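# Cinch the shoelace's loose knot down onto the shoe

## Task

Draw the lace's slack knot downward until it sits snug against the shoe, and make sure the shoe is still upright on the table when you finish.

## Robot and tools

Robot: two arms, left_arm and right_arm, each ending in a two-finger gripper with a wrist camera. The left_arm base sits at (-0.042, +0.328, 0) m and the right_arm base at (-0.003, -0.308, 0) m, both turned only slightly about z. A camera stand is fixed to the floor behind the arms.

Frames: the scene frame has its origin at table-top height, halfway between the nominal bases. +x points out over the table, +z up, +y toward left_arm. Arm names do not match the left or right side of an image. Reported hand positions (metres) and quat_wxyz are in the scene frame and may be a few cm off, more at long reach. end_effector_position is the point between the finger pads, about 1 cm short of the tips. Each gripper's fingers point along its own +z axis and open and close along its own y axis.

The row: every motion command is a row of 14 numbers, each in [-1, 1]. The first seven are left_arm (dx, dy, dz, rx, ry, rz, opening) and the last seven are right_arm in the same order. Always send all 14, even when only one arm moves. dx to rz are offsets, not poses. They are measured from that arm's Hand target at the start of the action or move, along that Hand target's own axes, not the scene axes. 1.0 equals 0.6 m for dx, dy, dz and 180 degrees for rotation. rx, ry, rz together form a single rotation vector. opening is absolute: +1 is fully open (0.094 m) and -1 is closed. Six pose zeros re-request the arm's current Hand target. An opening of 0 is a real half-open command, so to keep a gripper as it is, resend its present opening.

execute_actions(actions, cameras): actions is a list of actions. Each action is a list of up to 15 rows, one per 1/30 s step. If there are fewer rows, the last row is held for the rest of the 15 steps. Every row counts from the start pose of that action, not from the row before. The next action starts from the updated Hand target, so repeating an offset keeps moving the arm. An empty list returns the state, all images and the scene number. cameras takes names, ["all"] or [] for none; an unknown name invalidates the call.

move(target, speed, blend, opening_speed, grip_force, blocking, cameras): target is one 14-number row, or a list of up to 15 rows. All rows count from the same starting Hand targets. The grippers follow straight paths that finish together, last at least 0.5 s and are cut off at 10 s. Paths do not avoid obstacles or the other arm. speed is in m/s, 0.002 to 2.9, default 0.25, and turning is capped at twice that value in rad/s. Give one speed or one per target. blend is in metres and rounds the corners of a list; 0 stops at each target. opening_speed is the finger rate per second on the -1..+1 scale, at least 0.2. grip_force is newtons per pad, 10 to 50, and stays set once given. Low forces close slowly. blocking=false returns after about 0.5 s while the motion continues. The result adds a "move:" line giving the ending (done, off_target, moving, held, fault) and any limits (paced = pose clipped, held = steps withheld). done means at rest within 10 mm and 2 degrees of the target. Neither done nor off_target tells you about contact. Route paths around an arm's own base, because passing near it can flip the shoulder posture.

wait(seconds 0 to 10) lets the scene run on the last commands; a running move continues. stop brakes a running move. zoom_image(camera, region [x0, y0, x1, y1] in pixels, at most 504 by 504) enlarges part of that camera's latest image. finished_scene(scene) takes the current scene number and ends the scene for good. Call it only once the knot is down and the shoe stands upright, and call nothing after it in the same reply.

Results show, per arm: end_effector_position, quat_wxyz, Hand target (your last commanded pose after clipping), Tool commands, grip_measured (same scale as opening; reads up to about 2.5 mm wide when empty), Joint positions (the last value is the finger gap in m), Joint velocities (a line may say "within noise" or be omitted), and joint torques. Torques include the arm's own weight, carry per-unit offsets and noise, and the first three wrap at ±28 N m. Joint ranges (rad): waist -2.618 to 3.054, shoulder 0 to 3.142, elbow 0 to 3.142 (straight at 2.901), wrist pitch and wrist yaw ±1.571, wrist roll ±2.094.

Control quirks: each step, the commanded orientation is clipped to within 40 degrees of the measured one. A gripper often stops a few cm short of its Hand target. The next command, even all zeros, asks for the target again; if the gripper is still short, send the gap as an offset. Very small moves may not start at all.

Cameras: cam_head_left, cam_head_right, cam_high, cam_low, cam_left_wrist, cam_right_wrist, each 896x504. The calibration lists K, distortion and T_world_to_cam for projecting points. Fixed cameras may have drifted by up to about 2.3 degrees and 9 mm. Wrist images can lag while the arm moves.

Avoid these things:
- Hard contact with the table, the shoe or the other arm. Never let a gripper close on the other arm's fingers.
- Knocking the shoe over or off the table, and letting go of a part while it is still moving.
- Long pushes against something. A blocked arm keeps pressing until you command it back past its gripper.
- Strain on the wrist camera cables.
- Motor heat from holding loads, stretched arms or unreachable targets. MOTOR HOT appears at 75 °C; at 90 °C that arm folds up and stops responding; at 100 °C it falls.

Close slowly when gripping the soft lace.

Each tool is called after ">>>" as a command line: name --argument value for each argument, lists and objects as JSON in quotes; but a table of rows of numbers goes row by row, as --pt "numbers of a row", without its own name.

## Session

>>> execute_actions --actions '[]' --cameras '["cam_head_left","cam_head_right","cam_low"]'

>>> zoom_image --camera "cam_head_right" --region '[340, 210, 640, 380]'

Scene clock: 0.00 s.
left_arm: end_effector_position=(+0.3583, +0.3176, +0.0892) grip_measured=+1.000 end_effector_quat_wxyz=(+0.571, +0.024, +0.821, +0.026) | right_arm: end_effector_position=(+0.3858, -0.3529, +0.1023) grip_measured=+1.000 end_effector_quat_wxyz=(+0.585, +0.087, +0.804, -0.066)
Joint positions: left_arm=[-0.044 1.573 0.376 0.841 -0.072 0.047 0.094] | right_arm=[-0.015 1.512 0.339 0.856 0.172 0.051 0.094]
Joint velocities: within noise
Joint torques (N m): no reading
Heat: left arm: 29 °C; right arm: 30 °C.
Hand target: left_arm +0.3584, +0.3176, +0.0891; +0.569, +0.023, +0.822, +0.026 | right_arm +0.3883, -0.3532, +0.1088; +0.592, +0.087, +0.798, -0.066
Tool commands: left_gripper/opening=+1.0 right_gripper/opening=+1.0
Images, in order (width x height): cam_head_left 896x504, cam_head_right 896x504, cam_low 896x504.

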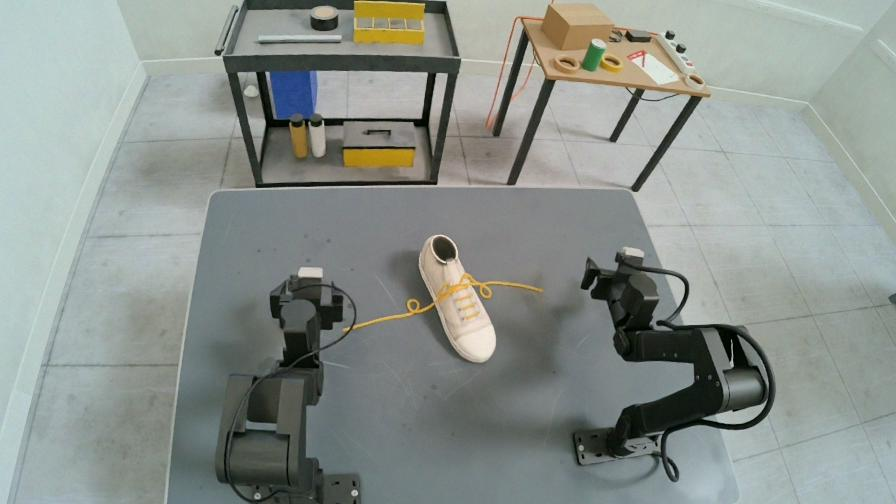

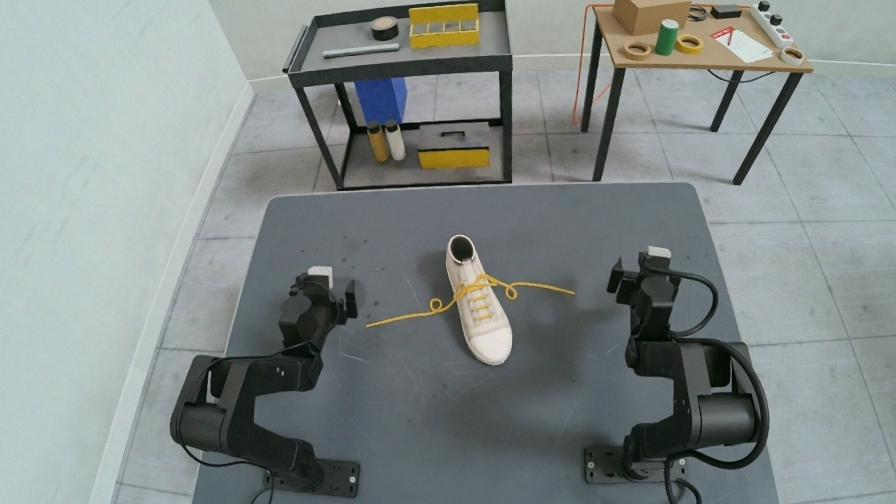

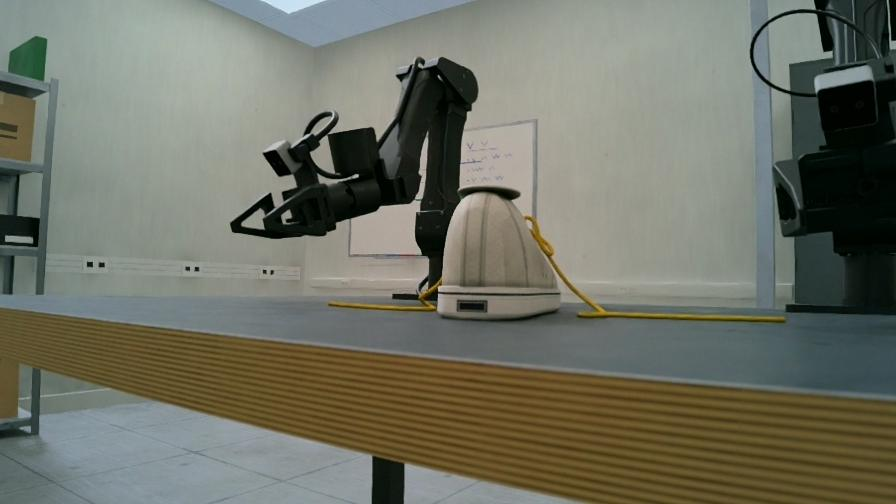

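Scaled by 1.680 from the camera's 896x504 image, which has a finer 1280x720 frame.

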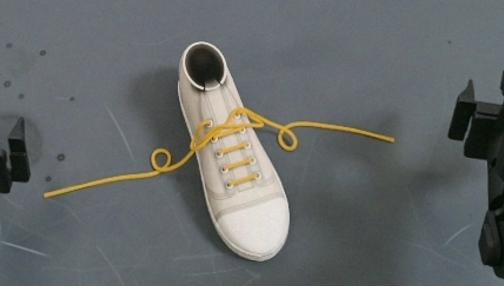

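>>> move --target '[0.0785,-0.1758,-0.0577,0.2652,0.3119,0.3488,-0.2,0.1118,0.2677,-0.0342,-0.3029,0.3222,-0.4071,-0.2]' --speed 0.4 --cameras '["cam_left_wrist","cam_right_wrist"]'

Scene clock: 4.80 s.
left_arm: end_effector_position=(+0.3061, +0.2154, +0.0503) grip_measured=-0.198 end_effector_quat_wxyz=(+0.007, +0.610, +0.793, +0.001) | right_arm: end_effector_position=(+0.3811, -0.1894, +0.0523) grip_measured=-0.198 end_effector_quat_wxyz=(+0.004, -0.596, +0.803, +0.000)
Joint positions: left_arm=[-0.297 1.953 1.462 -1.066 0.003 0.998 0.038] | right_arm=[0.319 2.094 1.676 -1.145 -0.004 -0.983 0.038]
Joint torques (N m): left_arm=[-0.1 -7.77 8.81 -0.16 -0.06 0.06] | right_arm=[-0.08 -9.85 9.43 0.18 -0.02 -0.07]
Heat: left arm: 30 °C; right arm: 31 °C.
Hand target: left_arm +0.3086, +0.2150, +0.0500; +0.000, +0.613, +0.790, +0.000 | right_arm +0.3850, -0.1879, +0.0503; +0.000, -0.600, +0.800, +0.000
Off the commanded pose: left_arm 0.002 m, 1 deg | right_arm 0.005 m, 1 deg.
move: done
camera_calibration:
cam_left_wrist: T_world_to_cam=[[-0.964204, -0.263328, -0.0311115, 0.35575], [-0.250997, 0.868567, 0.427309, -0.0959725], [-0.0855001, 0.419822, -0.90357, 0.0712791], [0, 0, 0, 1]] pos_world=[0.325021, 0.147113, 0.116483]
cam_right_wrist: T_world_to_cam=[[0.964021, -0.265613, 0.0106314, -0.421633], [-0.246795, -0.87943, 0.407057, -0.0551278], [-0.0987698, -0.395035, -0.913341, 0.0995958], [0, 0, 0, 1]] pos_world=[0.402695, -0.121128, 0.117888]
Images, in order (width x height): cam_left_wrist 896x504, cam_right_wrist 896x504.

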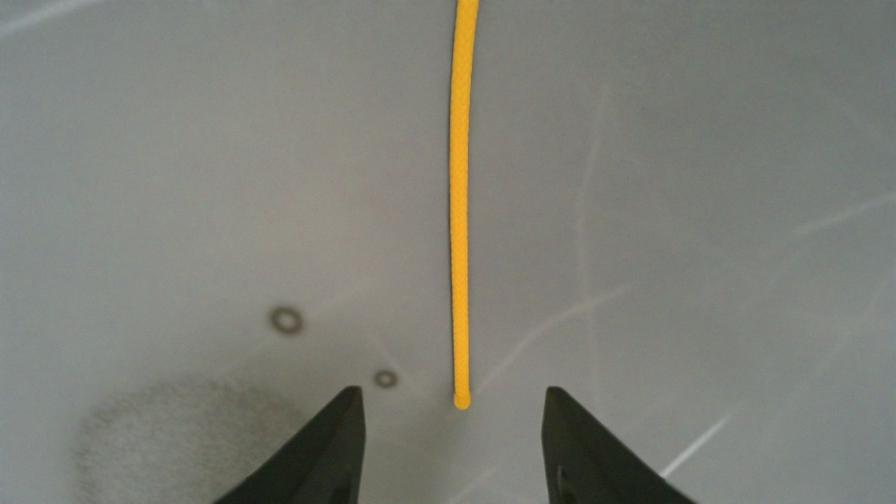

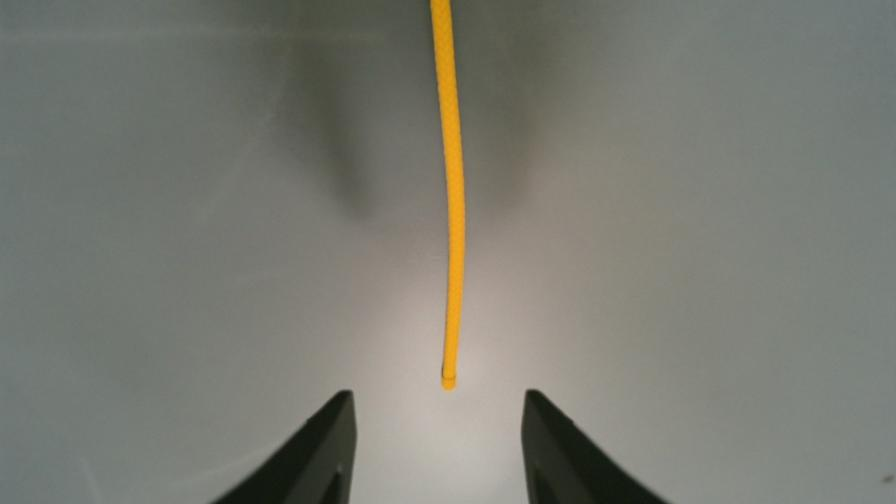

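>>> move --pt "0 -0.008 0.0967 0 0 0 -0.2 0 0 0.09 0 0 0 -0.2" --pt "0 -0.008 0.0967 0 0 0 -1 0 0 0.09 0 0 0 -1" --speed 0.08 --opening_speed 1.5 --cameras '["cam_left_wrist","cam_right_wrist"]'

Scene clock: 7.13 s.
left_arm: end_effector_position=(+0.3054, +0.2140, +0.0066) grip_measured=-0.956 end_effector_quat_wxyz=(+0.005, +0.611, +0.791, +0.001) | right_arm: end_effector_position=(+0.3857, -0.1883, +0.0096) grip_measured=-0.963 end_effector_quat_wxyz=(+0.007, -0.597, +0.802, -0.002)
Joint positions: left_arm=[-0.301 2.01 1.36 -0.911 0.002 0.998 0.002] | right_arm=[0.319 2.148 1.586 -0.995 -0.002 -0.984 0.002]
Joint torques (N m): left_arm=[-0.31 -7.64 4.12 0.36 -0.06 -0.01] | right_arm=[0.02 -9.76 5.33 0.53 -0.06 -0.06]
Heat: left arm: 30 °C; right arm: 31 °C.
Hand target: left_arm +0.3040, +0.2137, -0.0079; +0.000, +0.613, +0.790, +0.000 | right_arm +0.3850, -0.1879, -0.0037; +0.000, -0.600, +0.800, +0.000
Off the commanded pose: left_arm 0.015 m, 1 deg | right_arm 0.013 m, 1 deg.
move: off_target (left_arm, right_arm); target 2's new opening was sent with left_arm's hand 0.015 m and 1 deg from that target
camera_calibration:
cam_left_wrist: T_world_to_cam=[[-0.965484, -0.258918, -0.0283361, 0.352764], [-0.245621, 0.868856, 0.429837, -0.0779875], [-0.0866725, 0.42196, -0.902462, 0.0322042], [0, 0, 0, 1]] pos_world=[0.324224, 0.145508, 0.072581]
cam_right_wrist: T_world_to_cam=[[0.964237, -0.264507, 0.016833, -0.425261], [-0.248392, -0.87968, 0.405542, -0.0350766], [-0.0924612, -0.39522, -0.913921, 0.0589903], [0, 0, 0, 1]] pos_world=[0.406794, -0.120027, 0.075296]
Images, in order (width x height): cam_left_wrist 896x504, cam_right_wrist 896x504.

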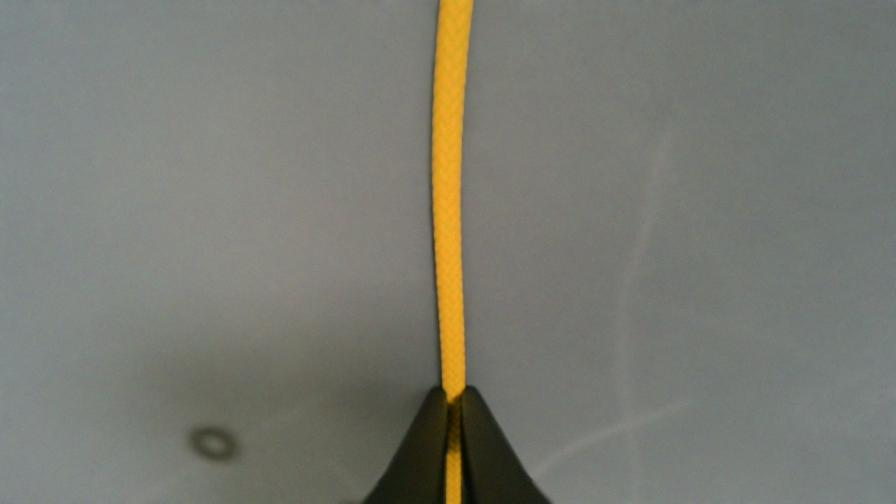

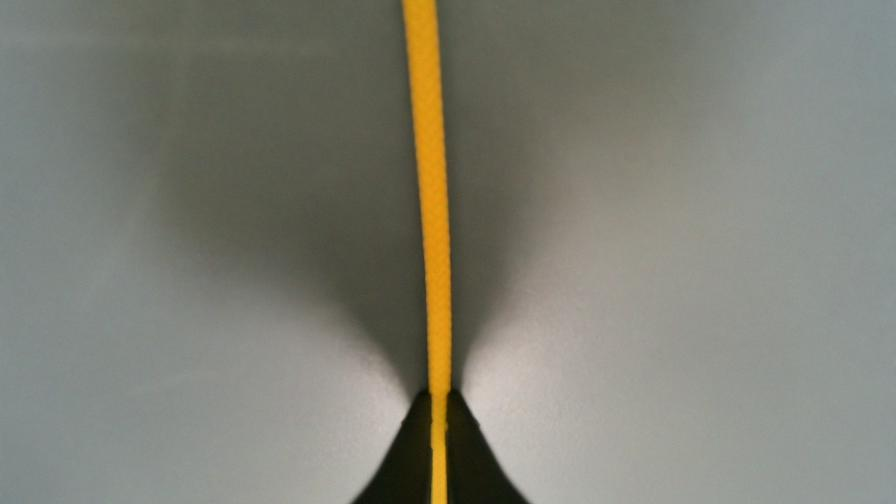

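>>> move --pt "0.048 0.016 -0.058 0 0 0 -1 0.0467 -0.0188 -0.05 0 0 -0.01 -1" --pt "0.313 0.094 -0.088 0 0 0 -1 0.282 -0.117 -0.065 0 0 -0.04 -1" --speed 0.15 --blend '[0.03,0]' --cameras '["cam_head_right","cam_low"]'

>>> zoom_image --camera "cam_head_right" --region '[340, 210, 640, 380]'

Scene clock: 10.67 s.
left_arm: end_effector_position=(+0.3097, +0.4116, +0.0419) grip_measured=-0.956 end_effector_quat_wxyz=(+0.001, +0.608, +0.794, +0.004) | right_arm: end_effector_position=(+0.4010, -0.3713, +0.0319) grip_measured=-0.963 end_effector_quat_wxyz=(-0.002, -0.645, +0.764, +0.000)
Joint positions: left_arm=[0.246 1.951 1.424 -1.035 -0.004 1.536 0.002] | right_arm=[-0.133 2.148 1.678 -1.103 0.003 -1.558 0.002]
Joint torques (N m): left_arm=[-0.46 -8.64 8.49 -0.24 0.01 0.06] | right_arm=[0.31 -11.64 9.21 0.13 -0.08 -0.13]
Heat: left arm: 31 °C; right arm: 31 °C.
Hand target: left_arm +0.3117, +0.4096, +0.0449; +0.000, +0.613, +0.790, +0.000 | right_arm +0.4049, -0.3700, +0.0352; +0.000, -0.649, +0.761, +0.000
Off the commanded pose: left_arm 0.004 m, 1 deg | right_arm 0.005 m, 1 deg.
move: done; blend cut to 0.0229 m at target 1
Images, in order (width x height): cam_head_right 896x504, cam_low 896x504.

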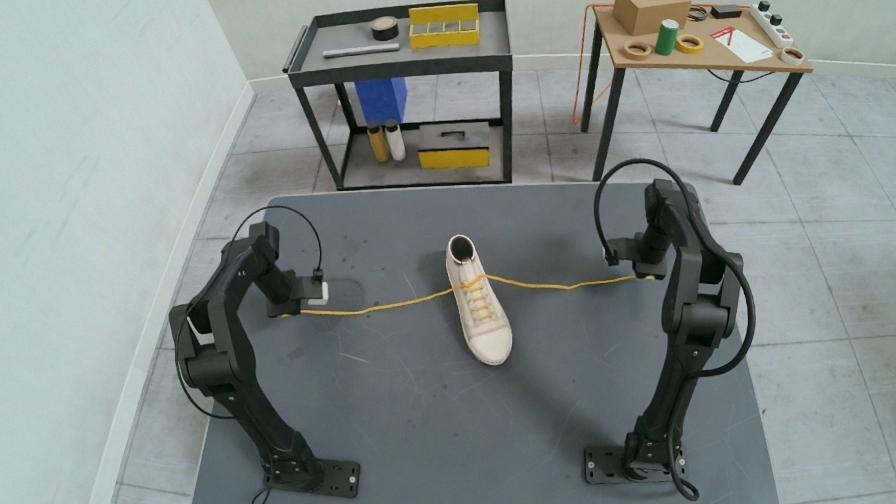

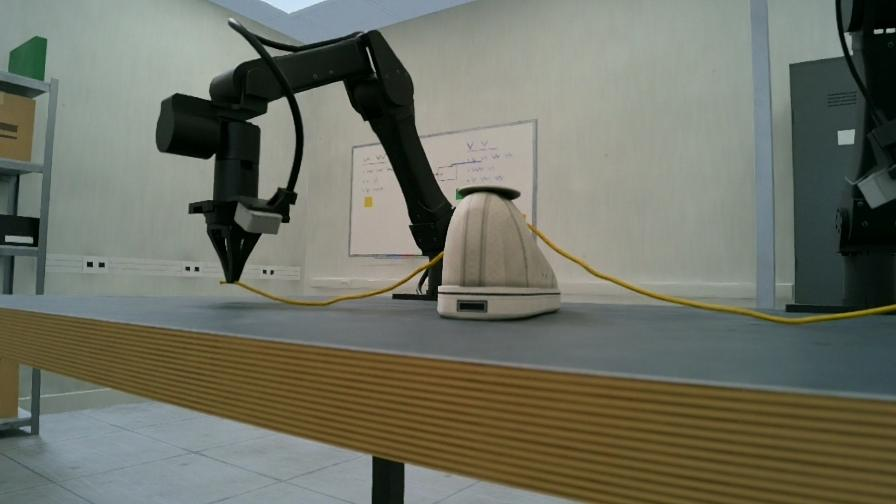

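Scaled by 1.680 from the camera's 896x504 image, which has a finer 1280x720 frame.

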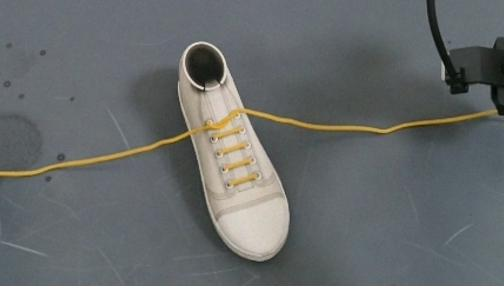

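>>> move --target '[0.055,0,0,0,0,0,-1,0.072,-0.02,0,0,0,0,-1]' --speed 0.08 --cameras '["cam_head_right","cam_low"]'

>>> zoom_image --camera "cam_head_right" --region '[400, 210, 550, 380]'

Scene clock: 12.23 s.
left_arm: end_effector_position=(+0.3013, +0.4367, +0.0419) grip_measured=-0.956 end_effector_quat_wxyz=(+0.004, +0.613, +0.790, -0.001) | right_arm: end_effector_position=(+0.4078, -0.4095, +0.0384) grip_measured=-0.963 end_effector_quat_wxyz=(+0.005, -0.649, +0.761, -0.003)
Joint positions: left_arm=[0.324 1.951 1.424 -1.041 0.007 1.627 0.002] | right_arm=[-0.223 2.187 1.767 -1.14 -0.005 -1.66 0.002]
Joint torques (N m): left_arm=[0.69 -8.42 8.77 -0.2 -0.1 0.07] | right_arm=[-0.91 -10.58 9.39 0.18 -0.03 -0.11]
Heat: left arm: 31 °C; right arm: 31 °C.
Hand target: left_arm +0.3035, +0.4416, +0.0449; +0.000, +0.613, +0.790, +0.000 | right_arm +0.4100, -0.4146, +0.0352; +0.000, -0.649, +0.761, +0.000
Off the commanded pose: left_arm 0.006 m, 0 deg | right_arm 0.006 m, 1 deg.
move: done
Images, in order (width x height): cam_head_right 896x504, cam_low 896x504.

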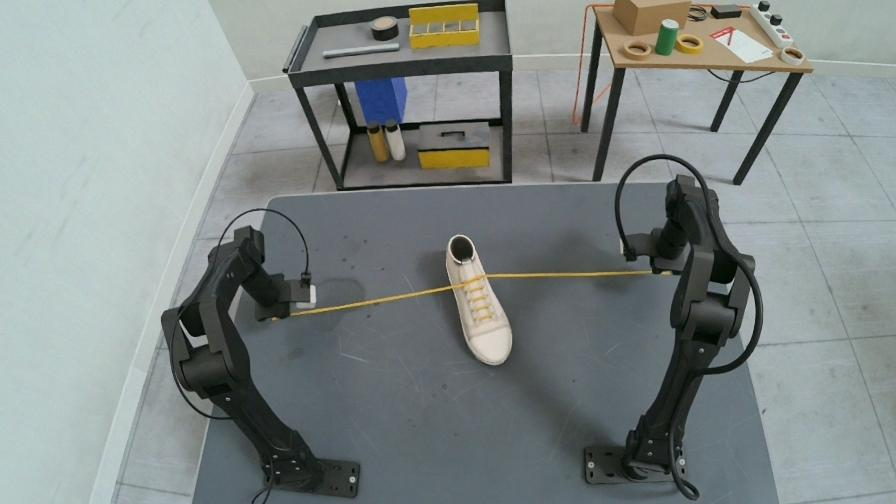

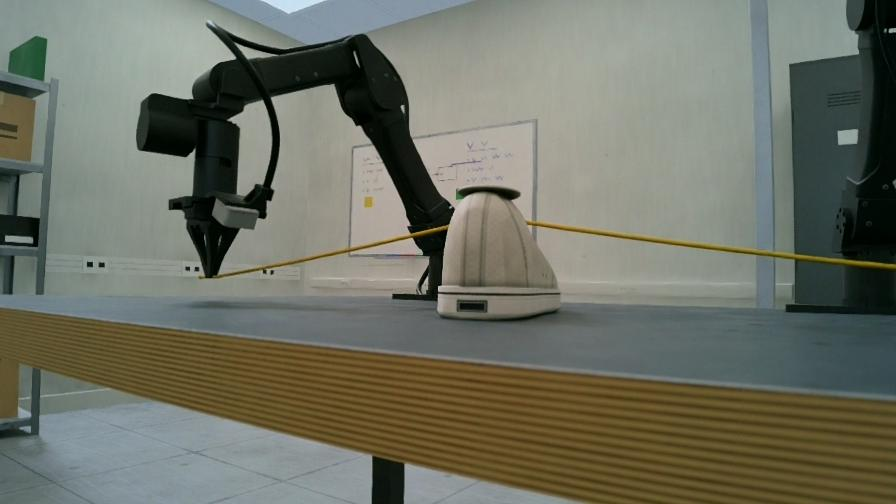

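Scaled by 2.965 from the camera's 896x504 image, which has a finer 1280x720 frame.

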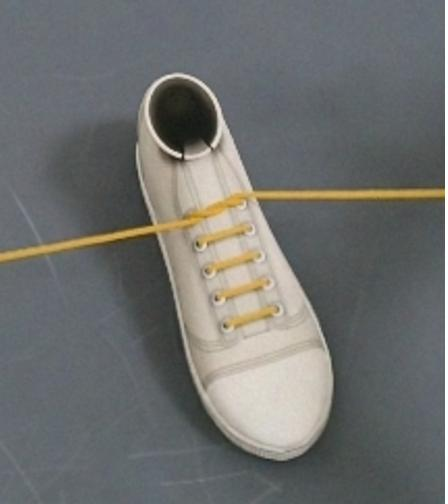

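>>> move --pt "0.03 0 0.0 0 0 0 -1 0.03 0 0 0 0 0 -1" --pt "-0.045 0 0.03 0 0 0 -1 -0.045 0 0.02 0 0 0 -1" --pt "-0.045 0 0.03 0 0 0 -0.6 -0.045 0 0.02 0 0 0 -0.6" --pt "-0.045 0 -0.08 0 0 0 -0.6 -0.045 0 -0.08 0 0 0 -0.6" --speed 0.1 --opening_speed 1.5 --cameras '["cam_head_right","cam_low"]'

>>> zoom_image --camera "cam_head_right" --region '[400, 210, 550, 380]'

Scene clock: 16.43 s.
left_arm: end_effector_position=(+0.3091, +0.4141, +0.0807) grip_measured=-0.602 end_effector_quat_wxyz=(-0.005, +0.616, +0.788, -0.007) | right_arm: end_effector_position=(+0.4116, -0.3870, +0.0746) grip_measured=-0.602 end_effector_quat_wxyz=(-0.004, -0.650, +0.760, +0.006)
Joint positions: left_arm=[0.255 1.944 1.572 -1.216 0.001 1.566 0.019] | right_arm=[-0.167 2.192 1.919 -1.312 -0.001 -1.608 0.019]
Joint torques (N m): left_arm=[0.18 -10.88 8.47 -0.27 -0.04 -0.08] | right_arm=[-0.24 -13.38 9.2 0.09 -0.02 0.04]
Heat: left arm: 31 °C; right arm: 31 °C.
Hand target: left_arm +0.3101, +0.4155, +0.0928; +0.000, +0.613, +0.790, +0.000 | right_arm +0.4143, -0.3881, +0.0833; +0.000, -0.649, +0.761, +0.000
Off the commanded pose: left_arm 0.012 m, 1 deg | right_arm 0.009 m, 1 deg.
move: off_target (left_arm); target 3's new opening was sent with left_arm's hand 0.013 m and 2 deg from that target
Images, in order (width x height): cam_head_right 896x504, cam_low 896x504.

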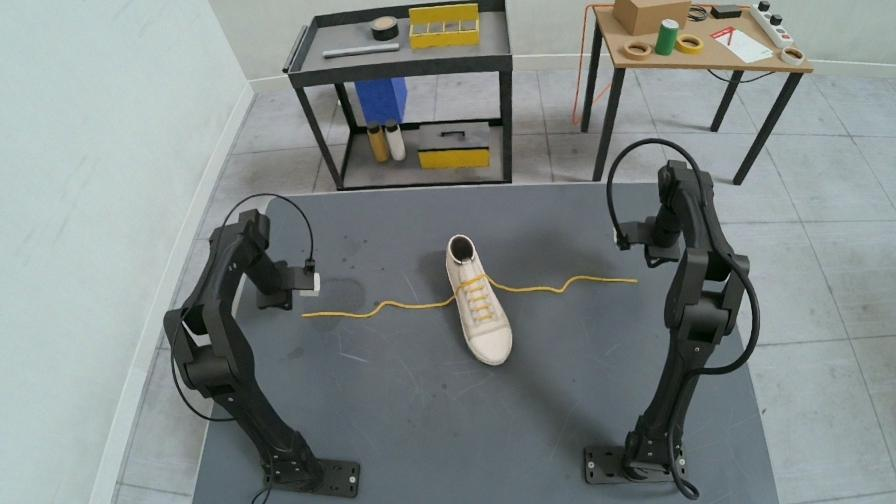

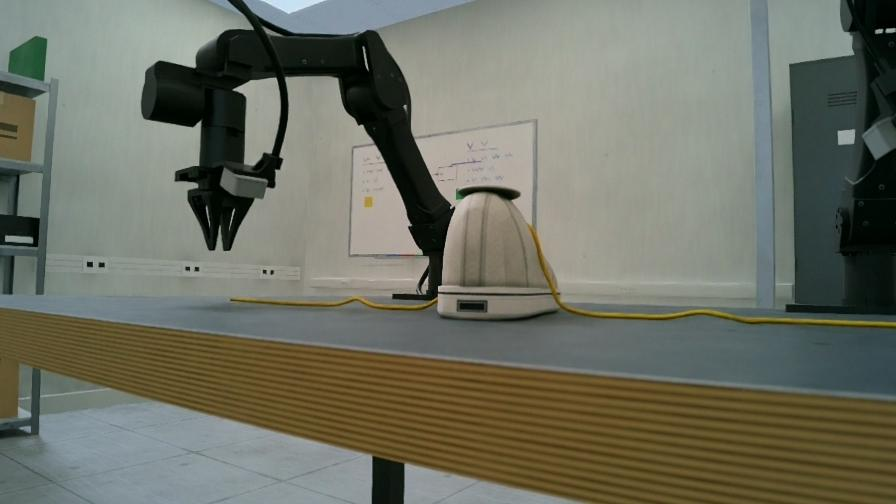

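Scaled by 2.965 from the camera's 896x504 image, which has a finer 1280x720 frame.

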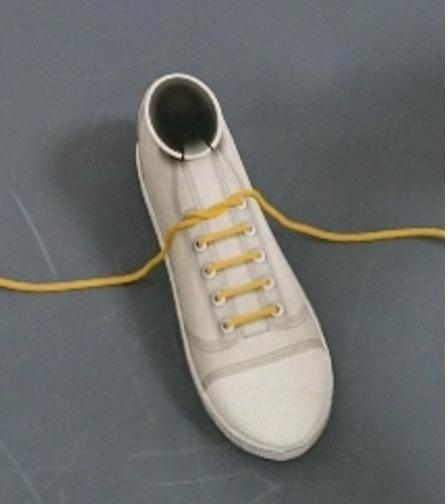

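Good.

>>> finished_scene --scene 2

The scene is finished: the task was done.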